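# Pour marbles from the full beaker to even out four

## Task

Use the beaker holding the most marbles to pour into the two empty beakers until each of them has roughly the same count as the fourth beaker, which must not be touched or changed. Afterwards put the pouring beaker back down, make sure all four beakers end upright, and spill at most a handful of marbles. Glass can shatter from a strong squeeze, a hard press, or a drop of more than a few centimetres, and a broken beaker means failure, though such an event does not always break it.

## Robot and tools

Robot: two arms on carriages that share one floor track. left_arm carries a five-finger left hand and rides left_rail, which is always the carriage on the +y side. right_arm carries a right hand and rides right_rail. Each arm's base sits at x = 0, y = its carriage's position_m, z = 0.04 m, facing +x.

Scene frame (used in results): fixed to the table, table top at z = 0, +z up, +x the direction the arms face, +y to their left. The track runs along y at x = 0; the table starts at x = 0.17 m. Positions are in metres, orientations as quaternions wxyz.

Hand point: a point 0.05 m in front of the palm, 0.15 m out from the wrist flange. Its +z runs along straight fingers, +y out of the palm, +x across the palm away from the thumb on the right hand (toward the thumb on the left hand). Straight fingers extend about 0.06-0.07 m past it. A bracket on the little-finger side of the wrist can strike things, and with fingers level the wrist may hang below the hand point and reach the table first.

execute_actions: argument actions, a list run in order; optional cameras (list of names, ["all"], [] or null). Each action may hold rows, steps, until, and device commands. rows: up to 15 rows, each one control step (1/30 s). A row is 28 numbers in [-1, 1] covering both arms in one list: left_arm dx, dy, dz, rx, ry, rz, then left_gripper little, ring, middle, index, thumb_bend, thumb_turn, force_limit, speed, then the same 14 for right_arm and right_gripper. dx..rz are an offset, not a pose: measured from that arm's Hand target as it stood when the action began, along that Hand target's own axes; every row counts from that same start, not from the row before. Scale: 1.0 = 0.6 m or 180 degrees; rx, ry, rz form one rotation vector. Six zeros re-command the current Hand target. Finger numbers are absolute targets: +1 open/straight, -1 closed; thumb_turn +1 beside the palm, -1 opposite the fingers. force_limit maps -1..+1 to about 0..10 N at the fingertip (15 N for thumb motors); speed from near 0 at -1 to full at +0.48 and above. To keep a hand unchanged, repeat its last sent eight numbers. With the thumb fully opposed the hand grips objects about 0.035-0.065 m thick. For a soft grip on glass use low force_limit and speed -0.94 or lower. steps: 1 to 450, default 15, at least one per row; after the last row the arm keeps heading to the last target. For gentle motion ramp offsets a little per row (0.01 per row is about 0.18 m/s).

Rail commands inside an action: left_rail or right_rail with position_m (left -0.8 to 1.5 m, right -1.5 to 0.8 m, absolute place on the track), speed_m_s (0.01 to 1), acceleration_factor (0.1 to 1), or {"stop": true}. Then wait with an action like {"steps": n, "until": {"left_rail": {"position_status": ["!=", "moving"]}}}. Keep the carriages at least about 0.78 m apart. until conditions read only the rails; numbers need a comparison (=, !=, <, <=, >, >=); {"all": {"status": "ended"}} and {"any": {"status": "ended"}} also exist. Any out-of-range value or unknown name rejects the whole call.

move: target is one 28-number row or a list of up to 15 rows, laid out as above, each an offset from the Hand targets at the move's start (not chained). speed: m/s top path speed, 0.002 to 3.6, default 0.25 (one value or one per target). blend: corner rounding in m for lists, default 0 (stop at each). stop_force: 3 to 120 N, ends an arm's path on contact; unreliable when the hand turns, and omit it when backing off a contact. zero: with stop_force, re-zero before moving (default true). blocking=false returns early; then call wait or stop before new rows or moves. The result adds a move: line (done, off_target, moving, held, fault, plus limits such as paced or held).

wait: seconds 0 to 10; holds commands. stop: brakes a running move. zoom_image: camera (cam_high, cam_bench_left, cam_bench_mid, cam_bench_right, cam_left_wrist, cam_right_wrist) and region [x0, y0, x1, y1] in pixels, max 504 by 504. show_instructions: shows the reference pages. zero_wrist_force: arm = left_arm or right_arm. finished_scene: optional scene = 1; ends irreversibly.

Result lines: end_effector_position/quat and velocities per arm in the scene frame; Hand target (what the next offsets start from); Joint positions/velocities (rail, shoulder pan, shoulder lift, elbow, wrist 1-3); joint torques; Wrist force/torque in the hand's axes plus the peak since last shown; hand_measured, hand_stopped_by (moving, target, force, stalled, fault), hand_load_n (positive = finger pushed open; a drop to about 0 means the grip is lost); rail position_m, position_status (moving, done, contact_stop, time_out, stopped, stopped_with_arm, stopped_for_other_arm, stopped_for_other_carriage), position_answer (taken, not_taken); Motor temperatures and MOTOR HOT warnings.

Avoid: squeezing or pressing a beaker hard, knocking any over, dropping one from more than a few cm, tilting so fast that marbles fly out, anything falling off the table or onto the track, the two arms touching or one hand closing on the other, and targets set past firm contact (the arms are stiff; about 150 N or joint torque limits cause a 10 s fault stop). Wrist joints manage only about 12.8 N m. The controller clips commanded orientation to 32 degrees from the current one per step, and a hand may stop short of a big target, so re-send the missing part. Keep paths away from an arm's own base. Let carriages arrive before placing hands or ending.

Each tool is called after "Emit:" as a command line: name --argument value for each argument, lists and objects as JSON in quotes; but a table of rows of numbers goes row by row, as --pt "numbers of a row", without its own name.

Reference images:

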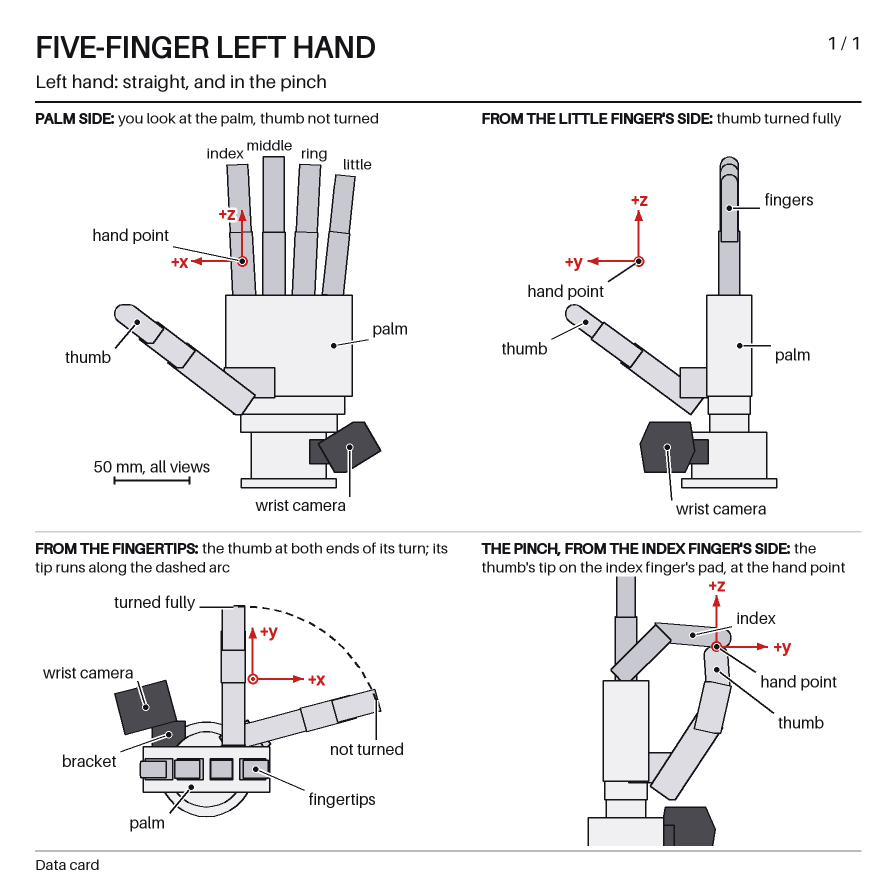

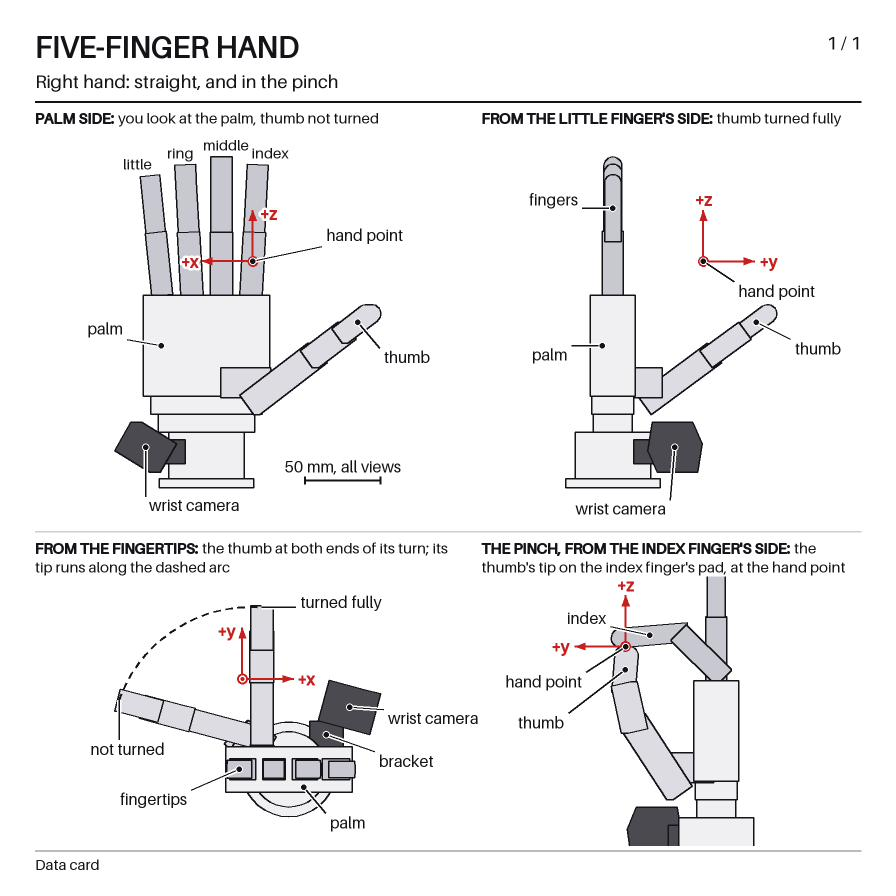

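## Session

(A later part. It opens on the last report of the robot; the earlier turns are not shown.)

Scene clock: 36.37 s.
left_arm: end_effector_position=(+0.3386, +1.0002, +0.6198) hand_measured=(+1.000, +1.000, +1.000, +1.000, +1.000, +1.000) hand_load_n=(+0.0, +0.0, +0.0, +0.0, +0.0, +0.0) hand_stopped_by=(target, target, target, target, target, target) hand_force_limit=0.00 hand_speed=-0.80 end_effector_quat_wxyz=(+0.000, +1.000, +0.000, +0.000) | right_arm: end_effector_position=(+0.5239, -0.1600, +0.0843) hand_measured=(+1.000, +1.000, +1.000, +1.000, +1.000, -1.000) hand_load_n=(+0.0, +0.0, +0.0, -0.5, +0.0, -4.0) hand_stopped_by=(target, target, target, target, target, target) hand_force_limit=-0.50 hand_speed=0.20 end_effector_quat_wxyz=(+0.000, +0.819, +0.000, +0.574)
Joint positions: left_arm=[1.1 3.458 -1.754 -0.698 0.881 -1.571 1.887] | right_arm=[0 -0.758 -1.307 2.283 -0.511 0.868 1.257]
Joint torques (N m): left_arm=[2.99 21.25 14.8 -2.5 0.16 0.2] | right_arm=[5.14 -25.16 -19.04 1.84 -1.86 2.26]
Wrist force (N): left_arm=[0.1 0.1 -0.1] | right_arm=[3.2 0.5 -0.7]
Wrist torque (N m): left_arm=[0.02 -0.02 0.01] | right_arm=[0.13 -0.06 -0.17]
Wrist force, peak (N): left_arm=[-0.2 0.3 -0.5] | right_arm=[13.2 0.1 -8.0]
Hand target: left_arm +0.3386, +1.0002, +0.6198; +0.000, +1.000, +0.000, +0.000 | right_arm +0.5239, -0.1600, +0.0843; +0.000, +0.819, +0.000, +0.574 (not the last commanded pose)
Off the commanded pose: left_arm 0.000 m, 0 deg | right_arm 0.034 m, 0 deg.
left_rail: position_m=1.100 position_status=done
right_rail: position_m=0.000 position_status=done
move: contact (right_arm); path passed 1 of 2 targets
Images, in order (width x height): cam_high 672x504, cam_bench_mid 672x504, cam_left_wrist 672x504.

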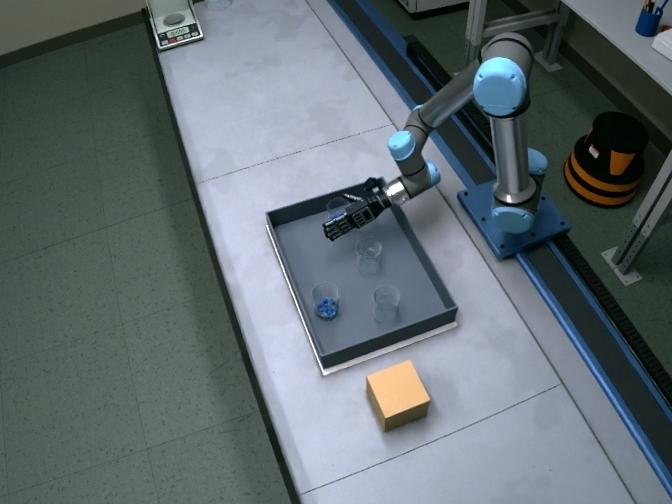

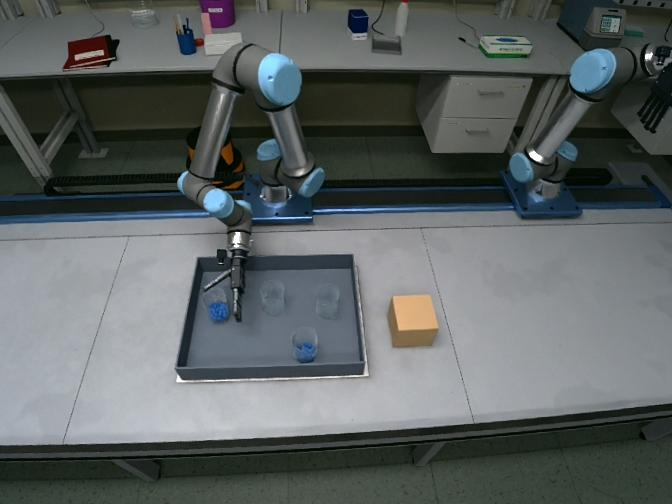

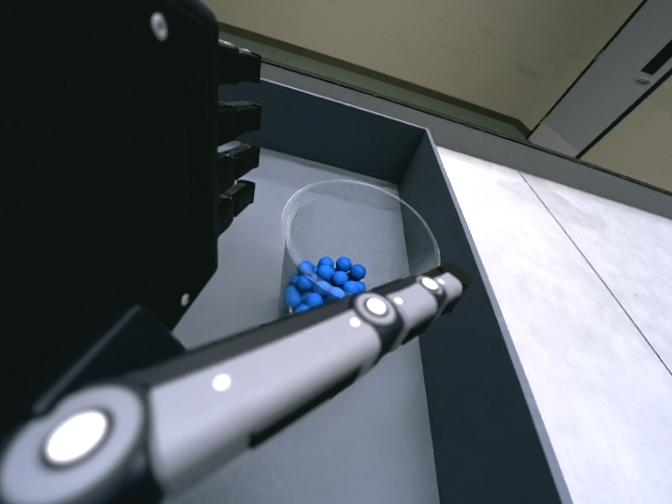

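Emit:
move --pt "0 0 0 0 0 0 1 1 1 1 1 1 0.0 -0.8 0.047 0 -0.0171 0 0 0 1 1 1 1 1 -1 -0.5 0.2" --pt "0 0 0 0 0 0 1 1 1 1 1 1 0.0 -0.8 0.0345 0.02 -0.0516 0 0 0 1 1 1 1 1 -1 -0.5 0.2" --speed 0.1 --cameras '["cam_high","cam_bench_mid","cam_left_wrist"]'

Emit:
zoom_image --camera "cam_bench_mid" --region '[170, 230, 290, 330]'

Emit:
zoom_image --camera "cam_high" --region '[280, 150, 420, 270]'

Emit:
zoom_image --camera "cam_left_wrist" --region '[200, 120, 500, 345]'

Scene clock: 39.47 s.
left_arm: end_effector_position=(+0.3386, +1.0002, +0.6198) hand_measured=(+1.000, +1.000, +1.000, +1.000, +1.000, +1.000) hand_load_n=(+0.0, +0.0, +0.0, +0.0, +0.0, -0.5) hand_stopped_by=(target, target, target, target, target, target) hand_force_limit=0.00 hand_speed=-0.80 end_effector_quat_wxyz=(+0.000, +1.000, +0.000, +0.000) | right_arm: end_effector_position=(+0.5019, -0.1720, +0.1143) hand_measured=(+1.000, +1.000, +1.000, +1.000, +1.000, -1.000) hand_load_n=(+0.0, +0.0, +0.0, +0.0, +0.0, +0.0) hand_stopped_by=(target, target, target, target, target, target) hand_force_limit=-0.50 hand_speed=0.20 end_effector_quat_wxyz=(+0.000, +0.819, +0.000, +0.574)
Joint positions: left_arm=[1.1 3.458 -1.754 -0.698 0.881 -1.571 1.887] | right_arm=[0 -0.845 -1.406 2.299 -0.391 0.791 1.202]
Joint torques (N m): left_arm=[2.16 21.55 16.88 -2.64 -0.08 0.15] | right_arm=[-7.68 -24.47 -5.68 1.7 -3.14 -2.28]
Wrist force (N): left_arm=[-0.1 0.1 -0.4] | right_arm=[0.2 0.1 -0.4]
Wrist torque (N m): left_arm=[0.03 0.01 0.00] | right_arm=[0.17 0.09 -0.07]
Wrist force, peak (N): left_arm=[0.2 0.5 -0.3] | right_arm=[3.4 0.6 -0.7]
Hand target: left_arm +0.3386, +1.0002, +0.6198; +0.000, +1.000, +0.000, +0.000 | right_arm +0.5019, -0.1720, +0.1143; +0.000, +0.819, +0.000, +0.574
Off the commanded pose: left_arm 0.000 m, 0 deg | right_arm 0.000 m, 0 deg.
left_rail: position_m=1.100 position_status=done
right_rail: position_m=0.000 position_status=done
move: done
Images, in order (width x height): cam_high 672x504, cam_bench_mid 672x504, cam_left_wrist 672x504.

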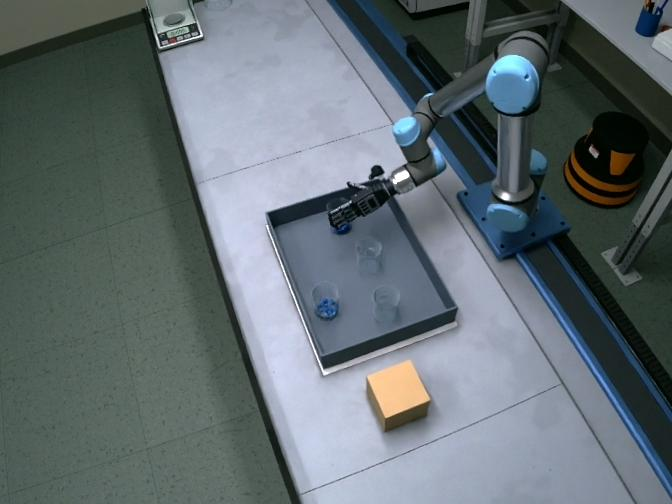

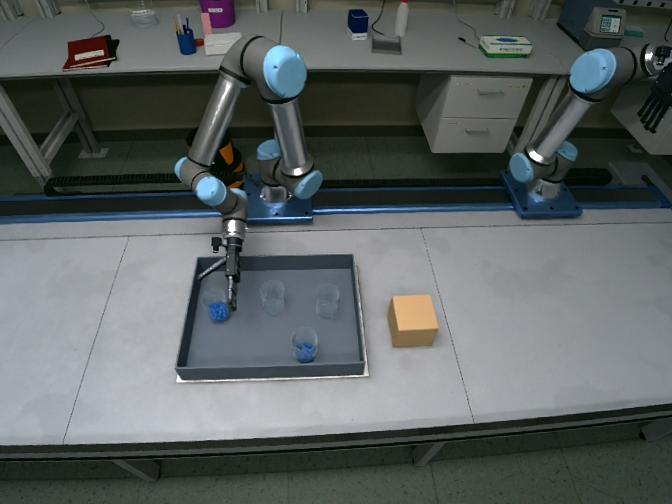

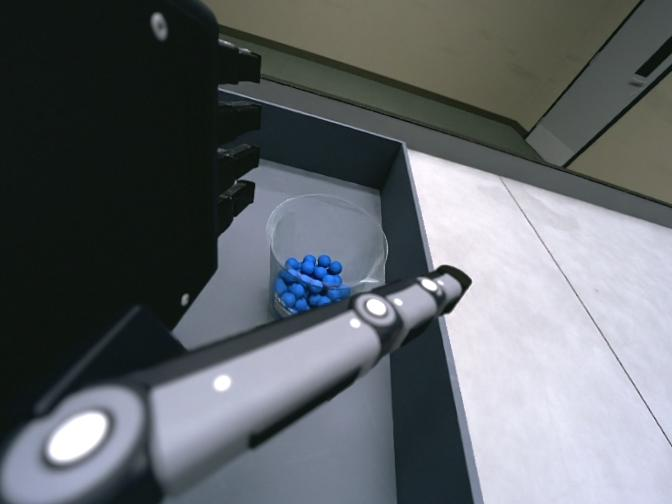

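Scaled by 4.200.

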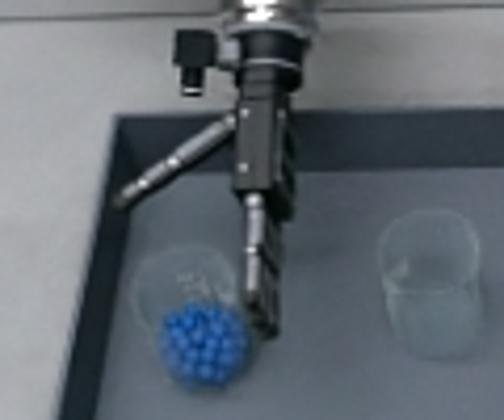

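Scaled by 3.600.

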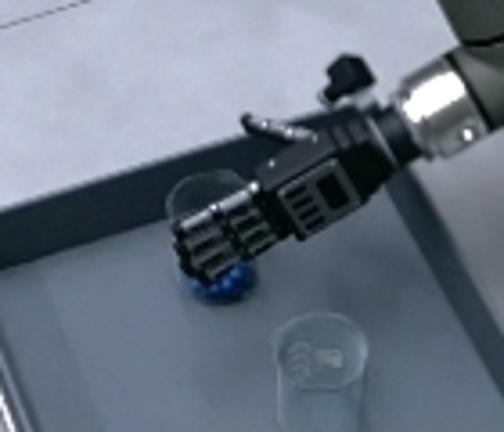

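Scaled by 1.680.

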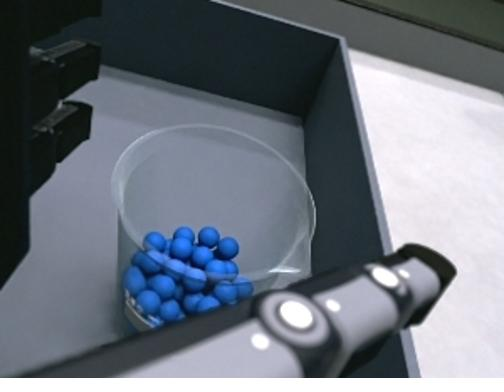

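Emit:
move --target '[0,0,0,0,0,0,1,1,1,1,1,1,0.0,-0.8,-0.1054,0,0.03836,0,0,0,1,1,1,1,1,-1,-0.5,0.2]' --speed 0.06 --stop_force 5 --cameras '["cam_high","cam_bench_mid","cam_left_wrist"]'

Emit:
zoom_image --camera "cam_bench_mid" --region '[170, 230, 290, 330]'

Emit:
zoom_image --camera "cam_high" --region '[280, 150, 420, 270]'

Emit:
zoom_image --camera "cam_left_wrist" --region '[200, 120, 500, 345]'

Scene clock: 42.27 s.
left_arm: end_effector_position=(+0.3386, +1.0002, +0.6198) hand_measured=(+1.000, +1.000, +1.000, +1.000, +1.000, +1.000) hand_load_n=(+0.0, +0.0, +0.0, +0.0, +0.0, +0.0) hand_stopped_by=(target, target, target, target, target, target) hand_force_limit=0.00 hand_speed=-0.80 end_effector_quat_wxyz=(+0.000, +1.000, +0.000, +0.000) | right_arm: end_effector_position=(+0.5019, -0.1720, +0.0470) hand_measured=(+1.000, +1.000, +1.000, +1.000, +1.000, -1.000) hand_load_n=(+0.0, +0.0, +0.0, +0.0, +0.0, +0.0) hand_stopped_by=(target, target, target, target, target, target) hand_force_limit=-0.50 hand_speed=0.20 end_effector_quat_wxyz=(+0.000, +0.819, +0.000, +0.574)
Joint positions: left_arm=[1.1 3.458 -1.754 -0.698 0.881 -1.571 1.887] | right_arm=[0 -0.846 -1.223 2.343 -0.618 0.791 1.202]
Joint torques (N m): left_arm=[2.54 20.27 15.6 -2.94 0.07 0.03] | right_arm=[10.38 -17.3 -1.84 -1.05 1.62 2.16]
Wrist force (N): left_arm=[0.1 0.0 -0.2] | right_arm=[0.3 -0.3 -0.3]
Wrist torque (N m): left_arm=[0.01 -0.02 0.01] | right_arm=[0.08 0.09 -0.11]
Wrist force, peak (N): left_arm=[0.2 0.1 -0.6] | right_arm=[0.7 0.1 -0.4]
Hand target: left_arm +0.3386, +1.0002, +0.6198; +0.000, +1.000, +0.000, +0.000 | right_arm +0.5019, -0.1720, +0.0470; +0.000, +0.819, +0.000, +0.574
Off the commanded pose: left_arm 0.000 m, 0 deg | right_arm 0.000 m, 0 deg.
left_rail: position_m=1.100 position_status=done
right_rail: position_m=0.000 position_status=done
move: done
Images, in order (width x height): cam_high 672x504, cam_bench_mid 672x504, cam_left_wrist 672x504.

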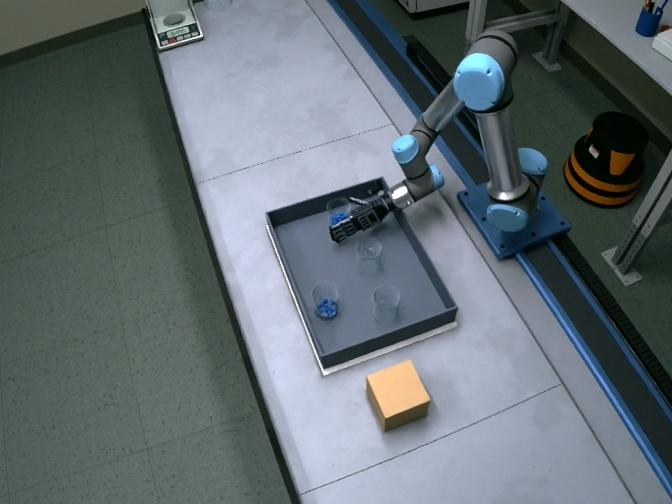

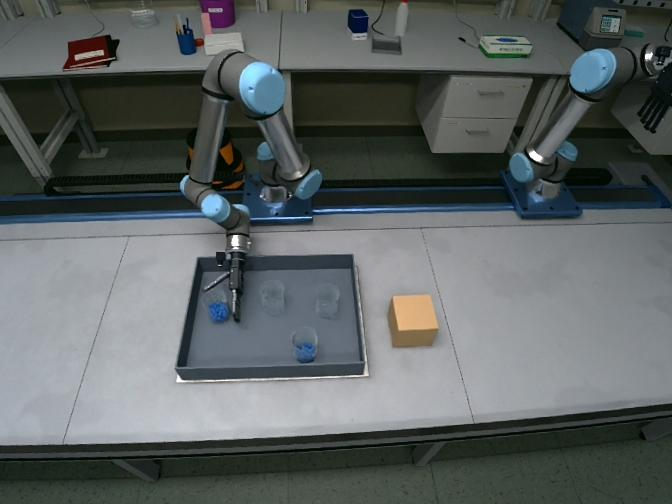

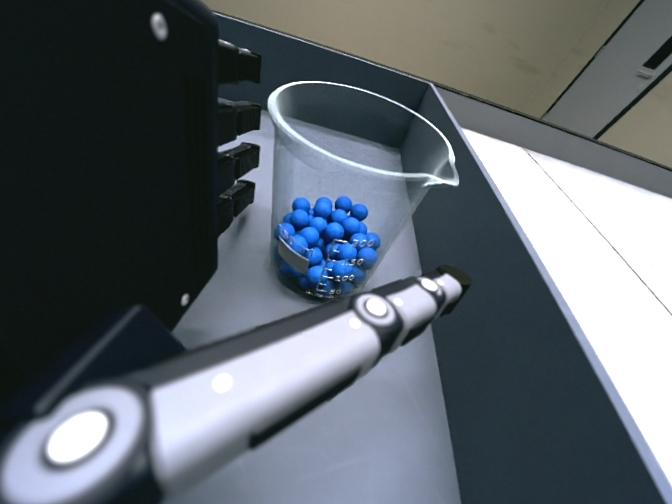

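Scaled by 4.200.

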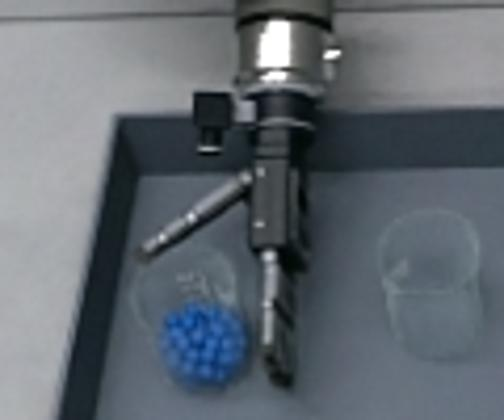

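Scaled by 3.600.

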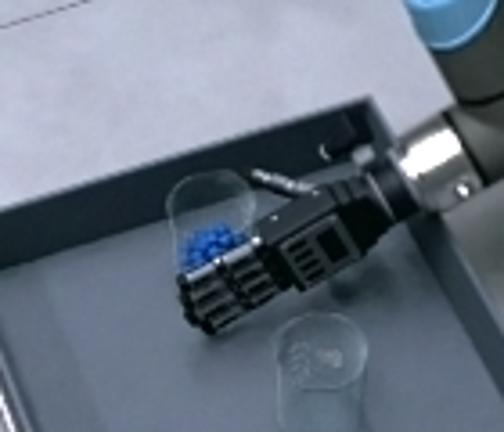

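Scaled by 1.680.

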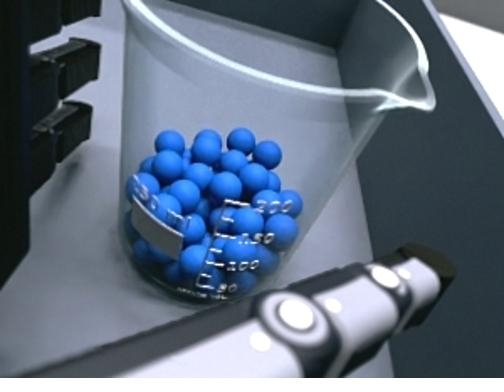

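Emit:
move --target '[0,0,0,0,0,0,1,1,1,1,1,1,0.0,-0.8,0.0114,0,0.0313,0,0,0,1,1,1,1,1,-1,-0.5,0.2]' --speed 0.04 --stop_force 3 --cameras '["cam_high","cam_bench_mid","cam_left_wrist"]'

Emit:
zoom_image --camera "cam_bench_mid" --region '[170, 230, 290, 330]'

Emit:
zoom_image --camera "cam_left_wrist" --region '[200, 80, 500, 380]'

Scene clock: 44.27 s.
left_arm: end_effector_position=(+0.3386, +1.0002, +0.6198) hand_measured=(+1.000, +1.000, +1.000, +1.000, +1.000, +1.000) hand_load_n=(+0.0, +0.0, +0.0, +0.0, +0.0, +0.0) hand_stopped_by=(target, target, target, target, target, target) hand_force_limit=0.00 hand_speed=-0.80 end_effector_quat_wxyz=(+0.000, +1.000, +0.000, +0.000) | right_arm: end_effector_position=(+0.5219, -0.1720, +0.0470) hand_measured=(+1.000, +1.000, +1.000, +1.000, +1.000, -1.000) hand_load_n=(+0.0, +0.0, +0.0, +0.0, +0.0, +0.0) hand_stopped_by=(target, target, target, target, target, target) hand_force_limit=-0.50 hand_speed=0.20 end_effector_quat_wxyz=(+0.000, +0.819, +0.000, +0.574)
Joint positions: left_arm=[1.1 3.458 -1.754 -0.698 0.881 -1.571 1.887] | right_arm=[0 -0.793 -1.199 2.293 -0.615 0.837 1.236]
Joint torques (N m): left_arm=[2.95 20.78 14.67 -3.08 0.16 0.13] | right_arm=[8.85 -17.64 -18 1.2 1.51 1.97]
Wrist force (N): left_arm=[-0.2 0.1 -0.1] | right_arm=[0.2 0.0 0.1]
Wrist torque (N m): left_arm=[0.02 0.04 -0.01] | right_arm=[0.08 0.08 -0.16]
Wrist force, peak (N): left_arm=[0.2 0.0 -0.5] | right_arm=[0.2 0.2 -0.7]
Hand target: left_arm +0.3386, +1.0002, +0.6198; +0.000, +1.000, +0.000, +0.000 | right_arm +0.5219, -0.1720, +0.0470; +0.000, +0.819, +0.000, +0.574
Off the commanded pose: left_arm 0.000 m, 0 deg | right_arm 0.000 m, 0 deg.
left_rail: position_m=1.100 position_status=done
right_rail: position_m=0.000 position_status=done
move: done
Images, in order (width x height): cam_high 672x504, cam_bench_mid 672x504, cam_left_wrist 672x504.

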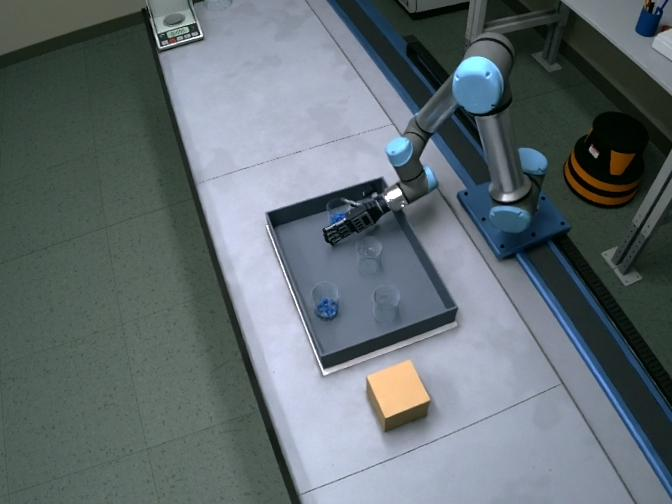

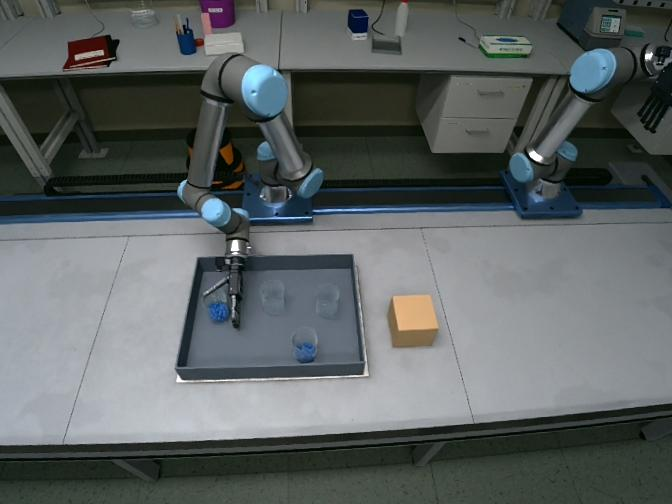

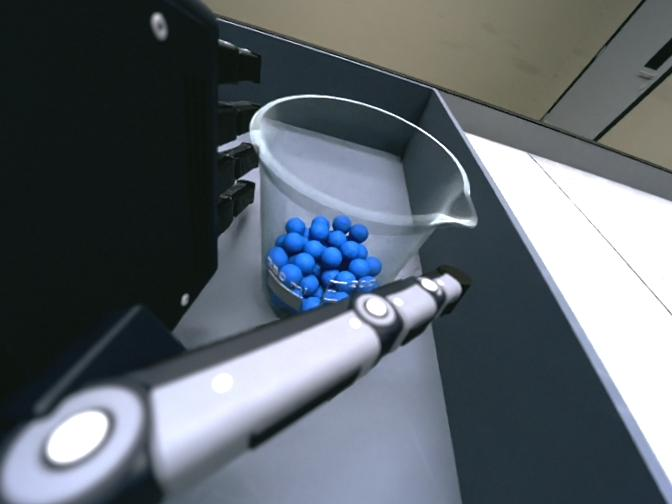

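Scaled by 4.200.

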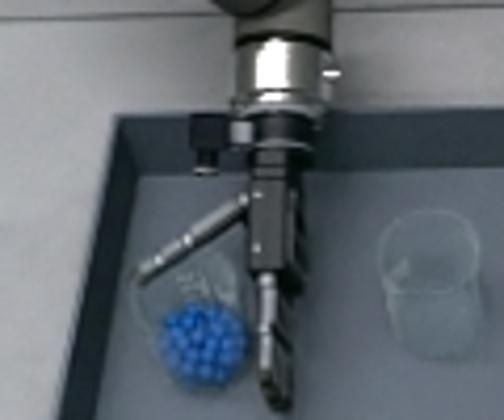

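Scaled by 1.680.

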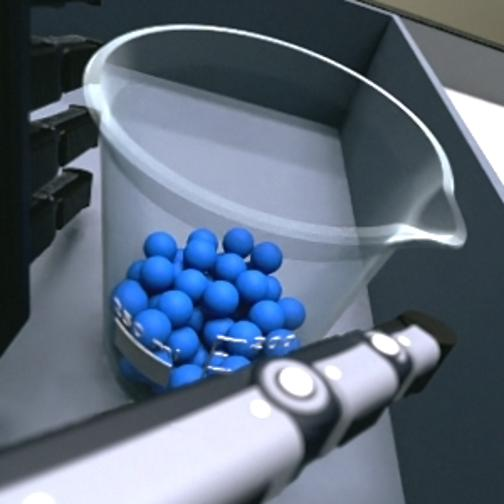

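Emit:
move --target '[0,0,0,0,0,0,1,1,1,1,1,1,0.0,-0.8,0.0034,0.0067,0.0094,0,0,0,1,1,1,1,1,-1,-0.5,0.2]' --speed 0.03 --stop_force 3 --cameras '["cam_bench_mid","cam_left_wrist"]'

Emit:
zoom_image --camera "cam_left_wrist" --region '[200, 80, 500, 380]'

Scene clock: 45.80 s.
left_arm: end_effector_position=(+0.3386, +1.0002, +0.6198) hand_measured=(+1.000, +1.000, +1.000, +1.000, +1.000, +1.000) hand_load_n=(+0.0, +0.0, +0.0, +0.0, +0.0, +0.0) hand_stopped_by=(target, target, target, target, target, target) hand_force_limit=0.00 hand_speed=-0.80 end_effector_quat_wxyz=(+0.000, +1.000, +0.000, +0.000) | right_arm: end_effector_position=(+0.5279, -0.1760, +0.0470) hand_measured=(+1.000, +1.000, +1.000, +1.000, +1.000, -1.000) hand_load_n=(+0.0, +0.0, +0.0, +0.0, +0.0, +0.0) hand_stopped_by=(target, target, target, target, target, target) hand_force_limit=-0.50 hand_speed=0.20 end_effector_quat_wxyz=(+0.000, +0.819, +0.000, +0.574)
Joint positions: left_arm=[1.1 3.458 -1.754 -0.698 0.881 -1.571 1.887] | right_arm=[0 -0.788 -1.189 2.273 -0.608 0.841 1.239]
Joint torques (N m): left_arm=[2.15 19.98 14.25 -3.1 0.24 -0.01] | right_arm=[9.49 -18.27 -18.31 1.7 1.7 2.24]
Wrist force (N): left_arm=[0.0 0.2 -0.3] | right_arm=[0.3 0.0 -0.2]
Wrist torque (N m): left_arm=[0.04 -0.01 0.00] | right_arm=[0.10 0.08 -0.14]
Wrist force, peak (N): left_arm=[-0.1 0.6 0.0] | right_arm=[0.4 0.3 -0.3]
Hand target: left_arm +0.3386, +1.0002, +0.6198; +0.000, +1.000, +0.000, +0.000 | right_arm +0.5279, -0.1760, +0.0470; +0.000, +0.819, +0.000, +0.574
Off the commanded pose: left_arm 0.000 m, 0 deg | right_arm 0.000 m, 0 deg.
left_rail: position_m=1.100 position_status=done
right_rail: position_m=0.000 position_status=done
move: done
Images, in order (width x height): cam_bench_mid 672x504, cam_left_wrist 672x504.

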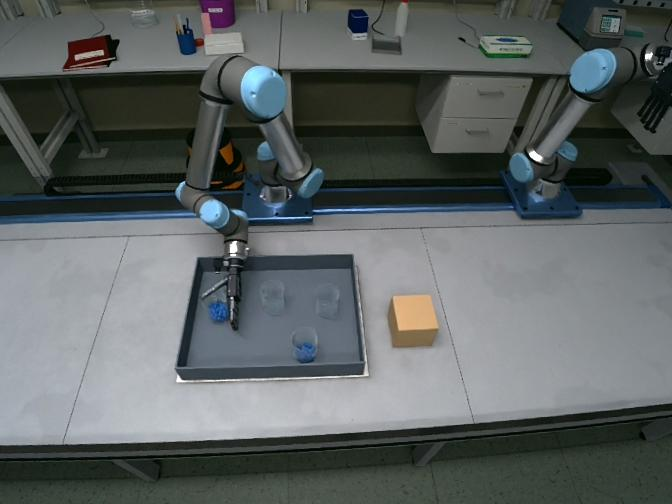

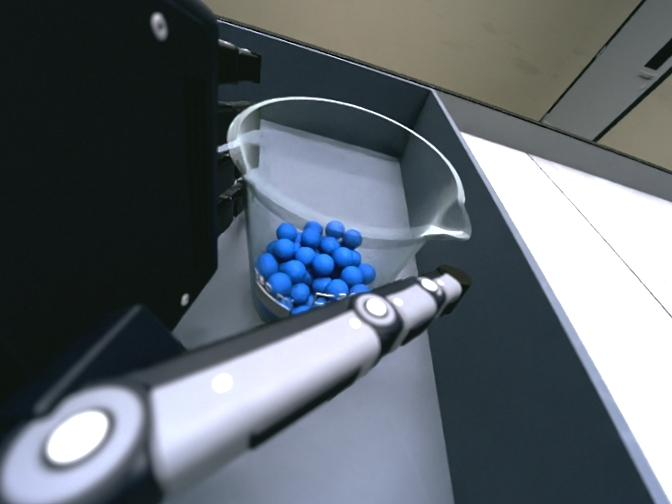

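Scaled by 1.680.

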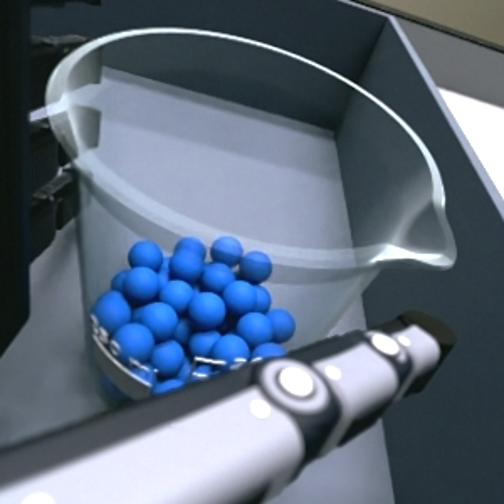

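Emit:
execute_actions --actions '[{"rows": [[0,0,0,0,0,0,1,1,1,1,1,1,0.0,-0.8,0,0,0,0,0,0,1,1,-0.6,-0.6,0.0,-1,-0.7,-0.88]], "steps": 120}]' --cameras '["cam_bench_mid","cam_left_wrist","cam_high"]'

Emit:
zoom_image --camera "cam_left_wrist" --region '[200, 80, 500, 380]'

Scene clock: 50.57 s.
left_arm: end_effector_position=(+0.3386, +1.0002, +0.6198) hand_measured=(+1.000, +1.000, +1.000, +1.000, +1.000, +1.000) hand_load_n=(+0.0, +0.0, +0.0, +0.0, +0.0, +0.0) hand_stopped_by=(target, target, target, target, target, target) hand_force_limit=0.00 hand_speed=-0.80 end_effector_quat_wxyz=(+0.000, +1.000, +0.000, +0.000) | right_arm: end_effector_position=(+0.5279, -0.1760, +0.0470) hand_measured=(+1.000, +1.000, +0.366, +0.500, +0.744, -1.000) hand_load_n=(+0.0, +0.0, +2.5, +1.5, +4.0, +0.5) hand_stopped_by=(target, target, force, force, force, target) hand_force_limit=-0.70 hand_speed=-0.88 end_effector_quat_wxyz=(+0.000, +0.819, +0.000, +0.574)
Joint positions: left_arm=[1.1 3.458 -1.754 -0.698 0.881 -1.571 1.887] | right_arm=[0 -0.788 -1.189 2.273 -0.608 0.841 1.239]
Joint torques (N m): left_arm=[1.33 21.75 15.08 -2.76 0.19 0.15] | right_arm=[5.78 -21.92 -15.77 0.63 -1.12 1.79]
Wrist force (N): left_arm=[0.2 0.0 -0.2] | right_arm=[-0.9 0.1 0.3]
Wrist torque (N m): left_arm=[0.01 -0.03 0.02] | right_arm=[0.08 0.09 -0.15]
Wrist force, peak (N): left_arm=[-0.2 0.1 -0.6] | right_arm=[-1.2 0.3 -0.1]
Hand target: left_arm +0.3386, +1.0002, +0.6198; +0.000, +1.000, +0.000, +0.000 | right_arm +0.5279, -0.1760, +0.0470; +0.000, +0.819, +0.000, +0.574
Off the commanded pose: left_arm 0.000 m, 0 deg | right_arm 0.000 m, 0 deg.
left_rail: position_m=1.100 position_status=done
right_rail: position_m=0.000 position_status=done
Images, in order (width x height): cam_high 672x504, cam_bench_mid 672x504, cam_left_wrist 672x504.

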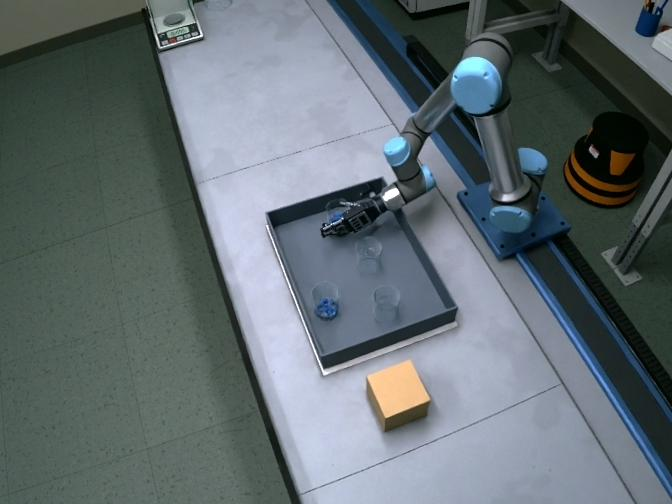

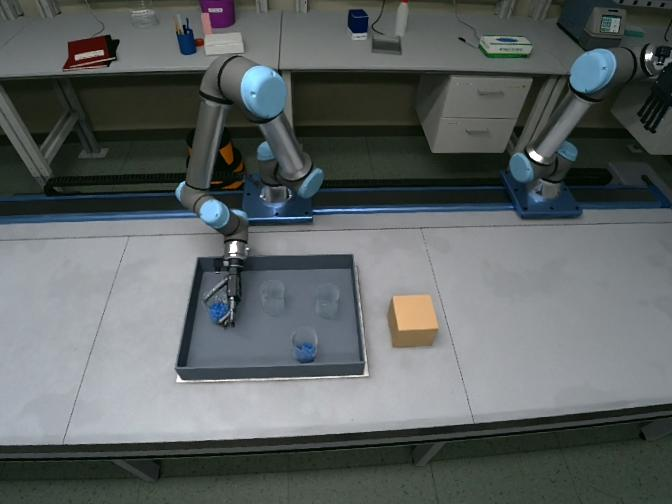

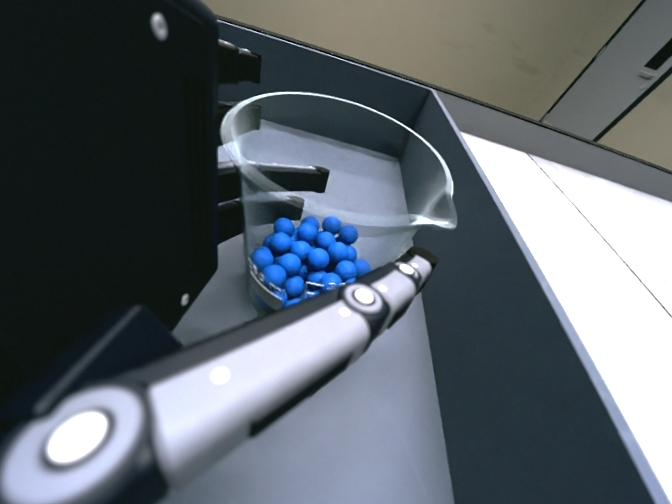

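Scaled by 1.680.

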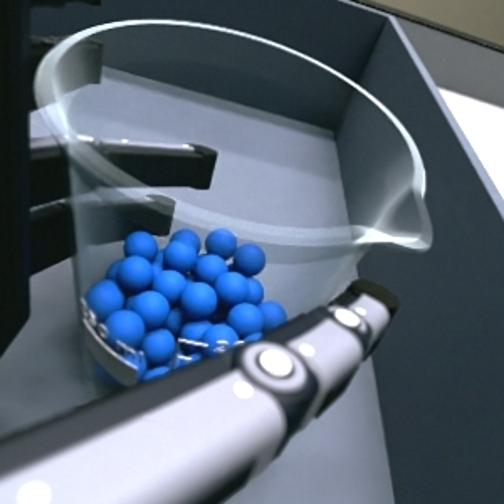

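Emit:
execute_actions --actions '[{"rows": [[0,0,0,0,0,0,1,1,1,1,1,1,0.0,-0.8,0,0,0,0,0,0,1,1,-0.7,-0.7,-0.2,-1,-0.3,-0.9]], "steps": 60}]' --cameras '["cam_bench_mid","cam_left_wrist","cam_high"]'

Emit:
zoom_image --camera "cam_left_wrist" --region '[200, 80, 500, 380]'

Scene clock: 53.23 s.
left_arm: end_effector_position=(+0.3386, +1.0002, +0.6198) hand_measured=(+1.000, +1.000, +1.000, +1.000, +1.000, +1.000) hand_load_n=(+0.0, +0.0, +0.0, +0.0, +0.0, +0.0) hand_stopped_by=(target, target, target, target, target, target) hand_force_limit=0.00 hand_speed=-0.80 end_effector_quat_wxyz=(+0.000, +1.000, +0.000, +0.000) | right_arm: end_effector_position=(+0.5279, -0.1760, +0.0470) hand_measured=(+1.000, +1.000, +0.358, +0.484, +0.744, -1.000) hand_load_n=(+0.0, +0.0, +2.0, +4.5, +6.0, +0.0) hand_stopped_by=(target, target, force, force, force, target) hand_force_limit=-0.30 hand_speed=-0.90 end_effector_quat_wxyz=(+0.000, +0.819, +0.000, +0.574)
Joint positions: left_arm=[1.1 3.458 -1.754 -0.698 0.881 -1.571 1.887] | right_arm=[0 -0.788 -1.189 2.273 -0.608 0.841 1.239]
Joint torques (N m): left_arm=[2.72 21.17 14.95 -2.99 0.43 -0.02] | right_arm=[5.15 -24.42 -14 -0.1 -2.91 1.32]
Wrist force (N): left_arm=[0.1 0.1 -0.2] | right_arm=[-0.5 0.1 0.0]
Wrist torque (N m): left_arm=[0.02 -0.01 0.01] | right_arm=[0.12 0.11 -0.12]
Wrist force, peak (N): left_arm=[0.2 0.3 -0.5] | right_arm=[-1.5 0.0 0.6]
Hand target: left_arm +0.3386, +1.0002, +0.6198; +0.000, +1.000, +0.000, +0.000 | right_arm +0.5279, -0.1760, +0.0470; +0.000, +0.819, +0.000, +0.574
Off the commanded pose: left_arm 0.000 m, 0 deg | right_arm 0.000 m, 0 deg.
left_rail: position_m=1.100 position_status=done
right_rail: position_m=0.000 position_status=done
Images, in order (width x height): cam_high 672x504, cam_bench_mid 672x504, cam_left_wrist 672x504.

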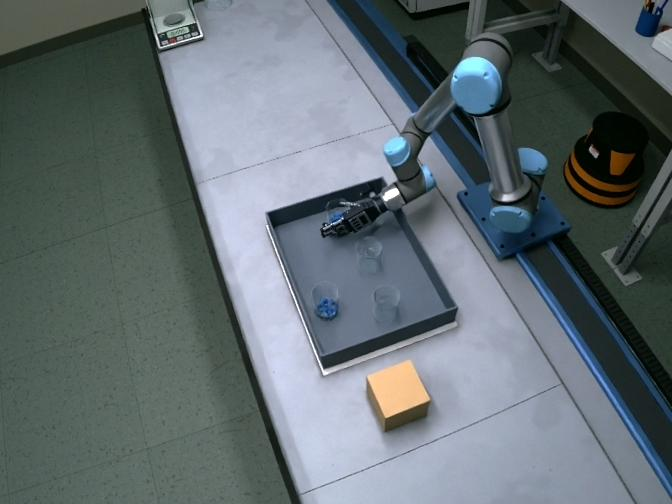

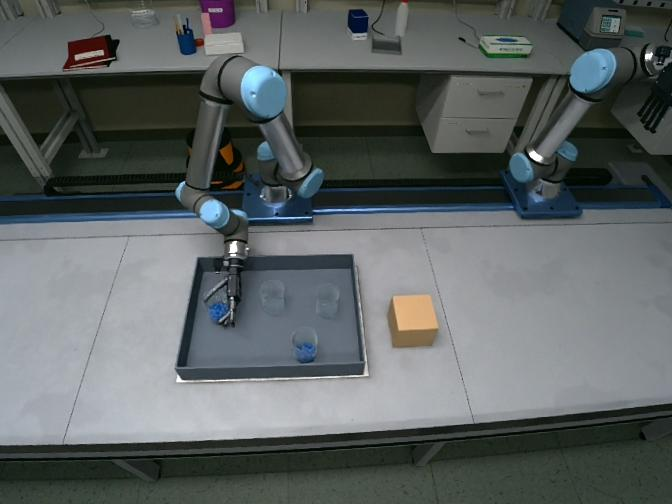

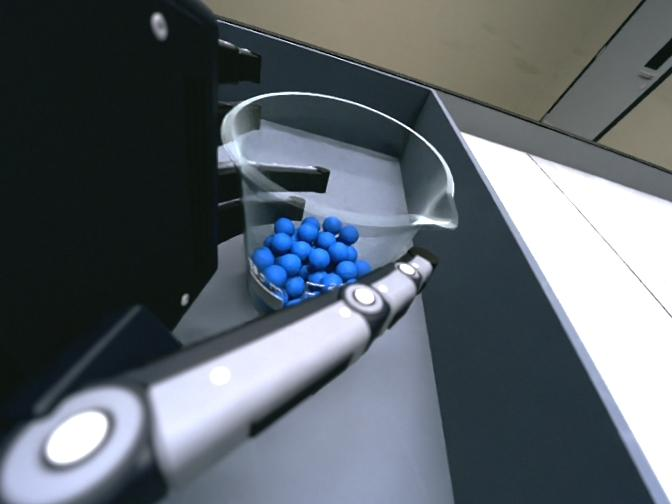

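Scaled by 1.680.

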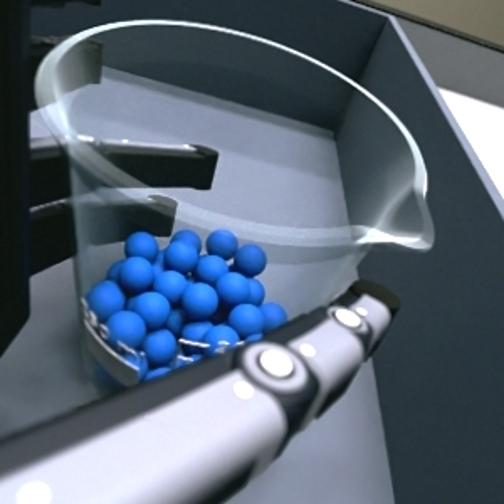

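Emit:
move --target '[0,0,0,0,0,0,1,1,1,1,1,1,0.0,-0.8,0.047,0,-0.0171,0,0,0,1,1,-0.7,-0.7,-0.2,-1,-0.3,-0.9]' --speed 0.04 --cameras '["cam_high","cam_bench_mid","cam_left_wrist"]'

Emit:
zoom_image --camera "cam_left_wrist" --region '[200, 80, 500, 380]'

Emit:
zoom_image --camera "cam_bench_mid" --region '[170, 230, 290, 330]'

Scene clock: 54.73 s.
left_arm: end_effector_position=(+0.3386, +1.0002, +0.6198) hand_measured=(+1.000, +1.000, +1.000, +1.000, +1.000, +1.000) hand_load_n=(+0.0, +0.0, +0.0, +0.0, +0.0, +0.0) hand_stopped_by=(target, target, target, target, target, target) hand_force_limit=0.00 hand_speed=-0.80 end_effector_quat_wxyz=(+0.000, +1.000, +0.000, +0.000) | right_arm: end_effector_position=(+0.5279, -0.1760, +0.0770) hand_measured=(+1.000, +1.000, +0.358, +0.482, +0.742, -1.000) hand_load_n=(+0.0, +0.0, +0.5, +0.0, +0.5, +2.0) hand_stopped_by=(target, target, force, force, force, target) hand_force_limit=-0.30 hand_speed=-0.90 end_effector_quat_wxyz=(+0.000, +0.819, +0.000, +0.574)
Joint positions: left_arm=[1.1 3.458 -1.754 -0.698 0.881 -1.571 1.887] | right_arm=[0 -0.788 -1.268 2.258 -0.514 0.841 1.239]
Joint torques (N m): left_arm=[3.24 22.34 14.15 -2.8 0.32 0.32] | right_arm=[0.01 -28.9 -22.33 0.95 1.15 -2.27]
Wrist force (N): left_arm=[0.1 0.2 -0.3] | right_arm=[-2.0 0.3 0.7]
Wrist torque (N m): left_arm=[0.04 -0.02 0.01] | right_arm=[0.14 0.11 -0.16]
Wrist force, peak (N): left_arm=[0.1 0.3 -0.4] | right_arm=[-2.0 0.3 0.7]
Hand target: left_arm +0.3386, +1.0002, +0.6198; +0.000, +1.000, +0.000, +0.000 | right_arm +0.5279, -0.1760, +0.0770; +0.000, +0.819, +0.000, +0.574
Off the commanded pose: left_arm 0.000 m, 0 deg | right_arm 0.000 m, 0 deg.
left_rail: position_m=1.100 position_status=done
right_rail: position_m=0.000 position_status=done
move: done
Images, in order (width x height): cam_high 672x504, cam_bench_mid 672x504, cam_left_wrist 672x504.

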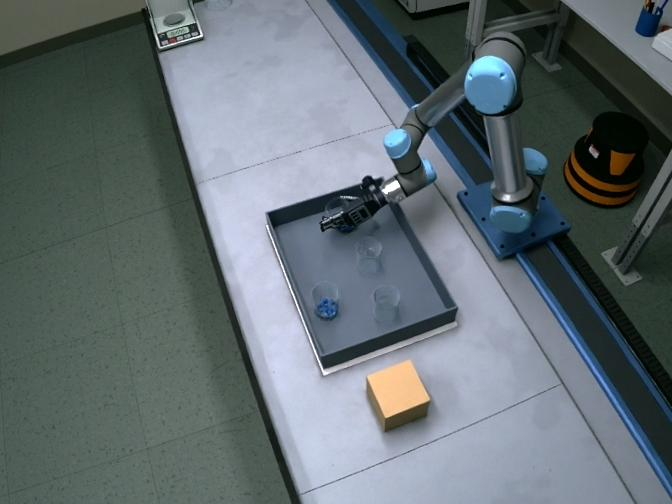

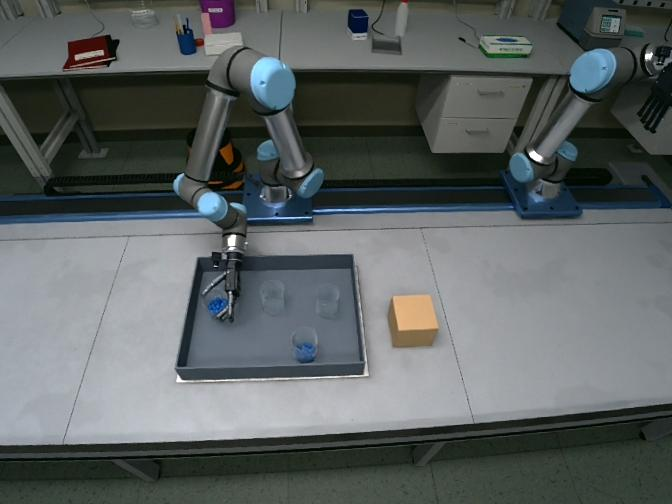

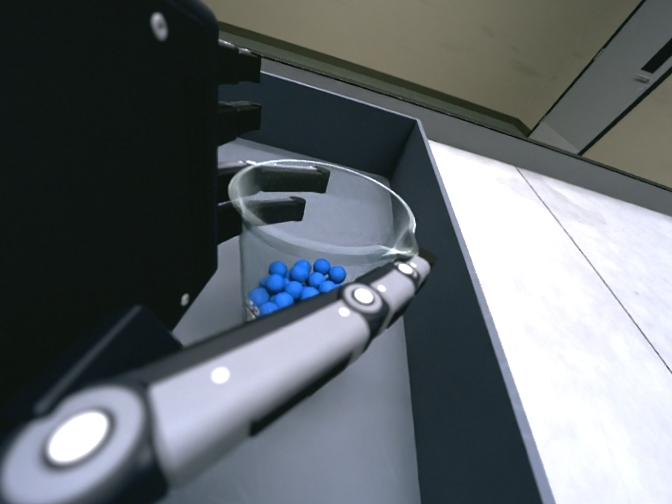

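Scaled by 1.680.

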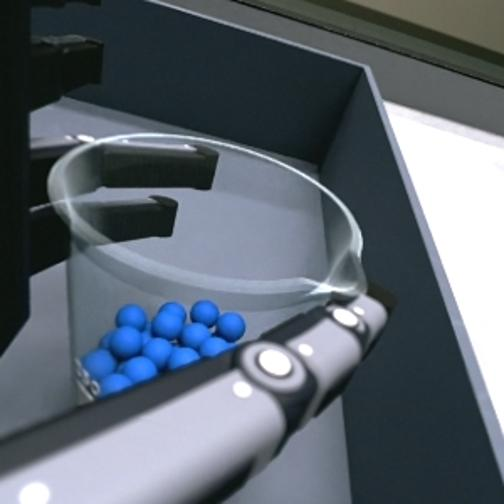

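Scaled by 4.200.

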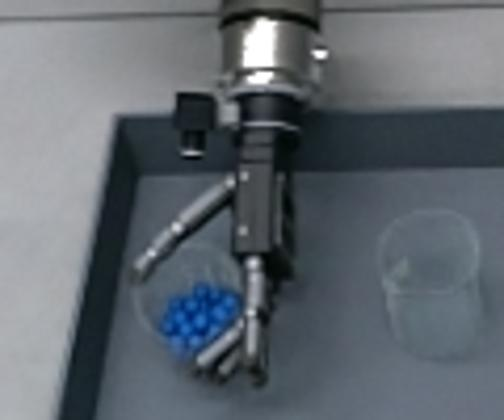

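Emit:
zoom_image --camera "cam_bench_mid" --region '[190, 265, 250, 325]'

Emit:
zoom_image --camera "cam_high" --region '[310, 180, 380, 250]'

Scaled by 8.400.

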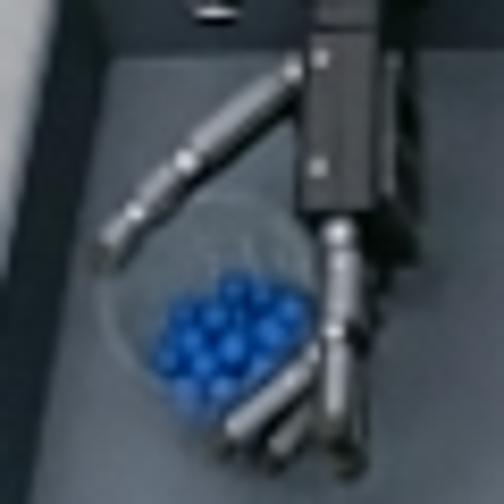

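Scaled by 7.200.

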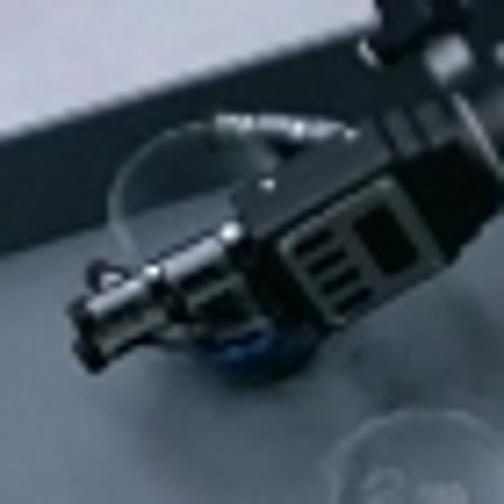

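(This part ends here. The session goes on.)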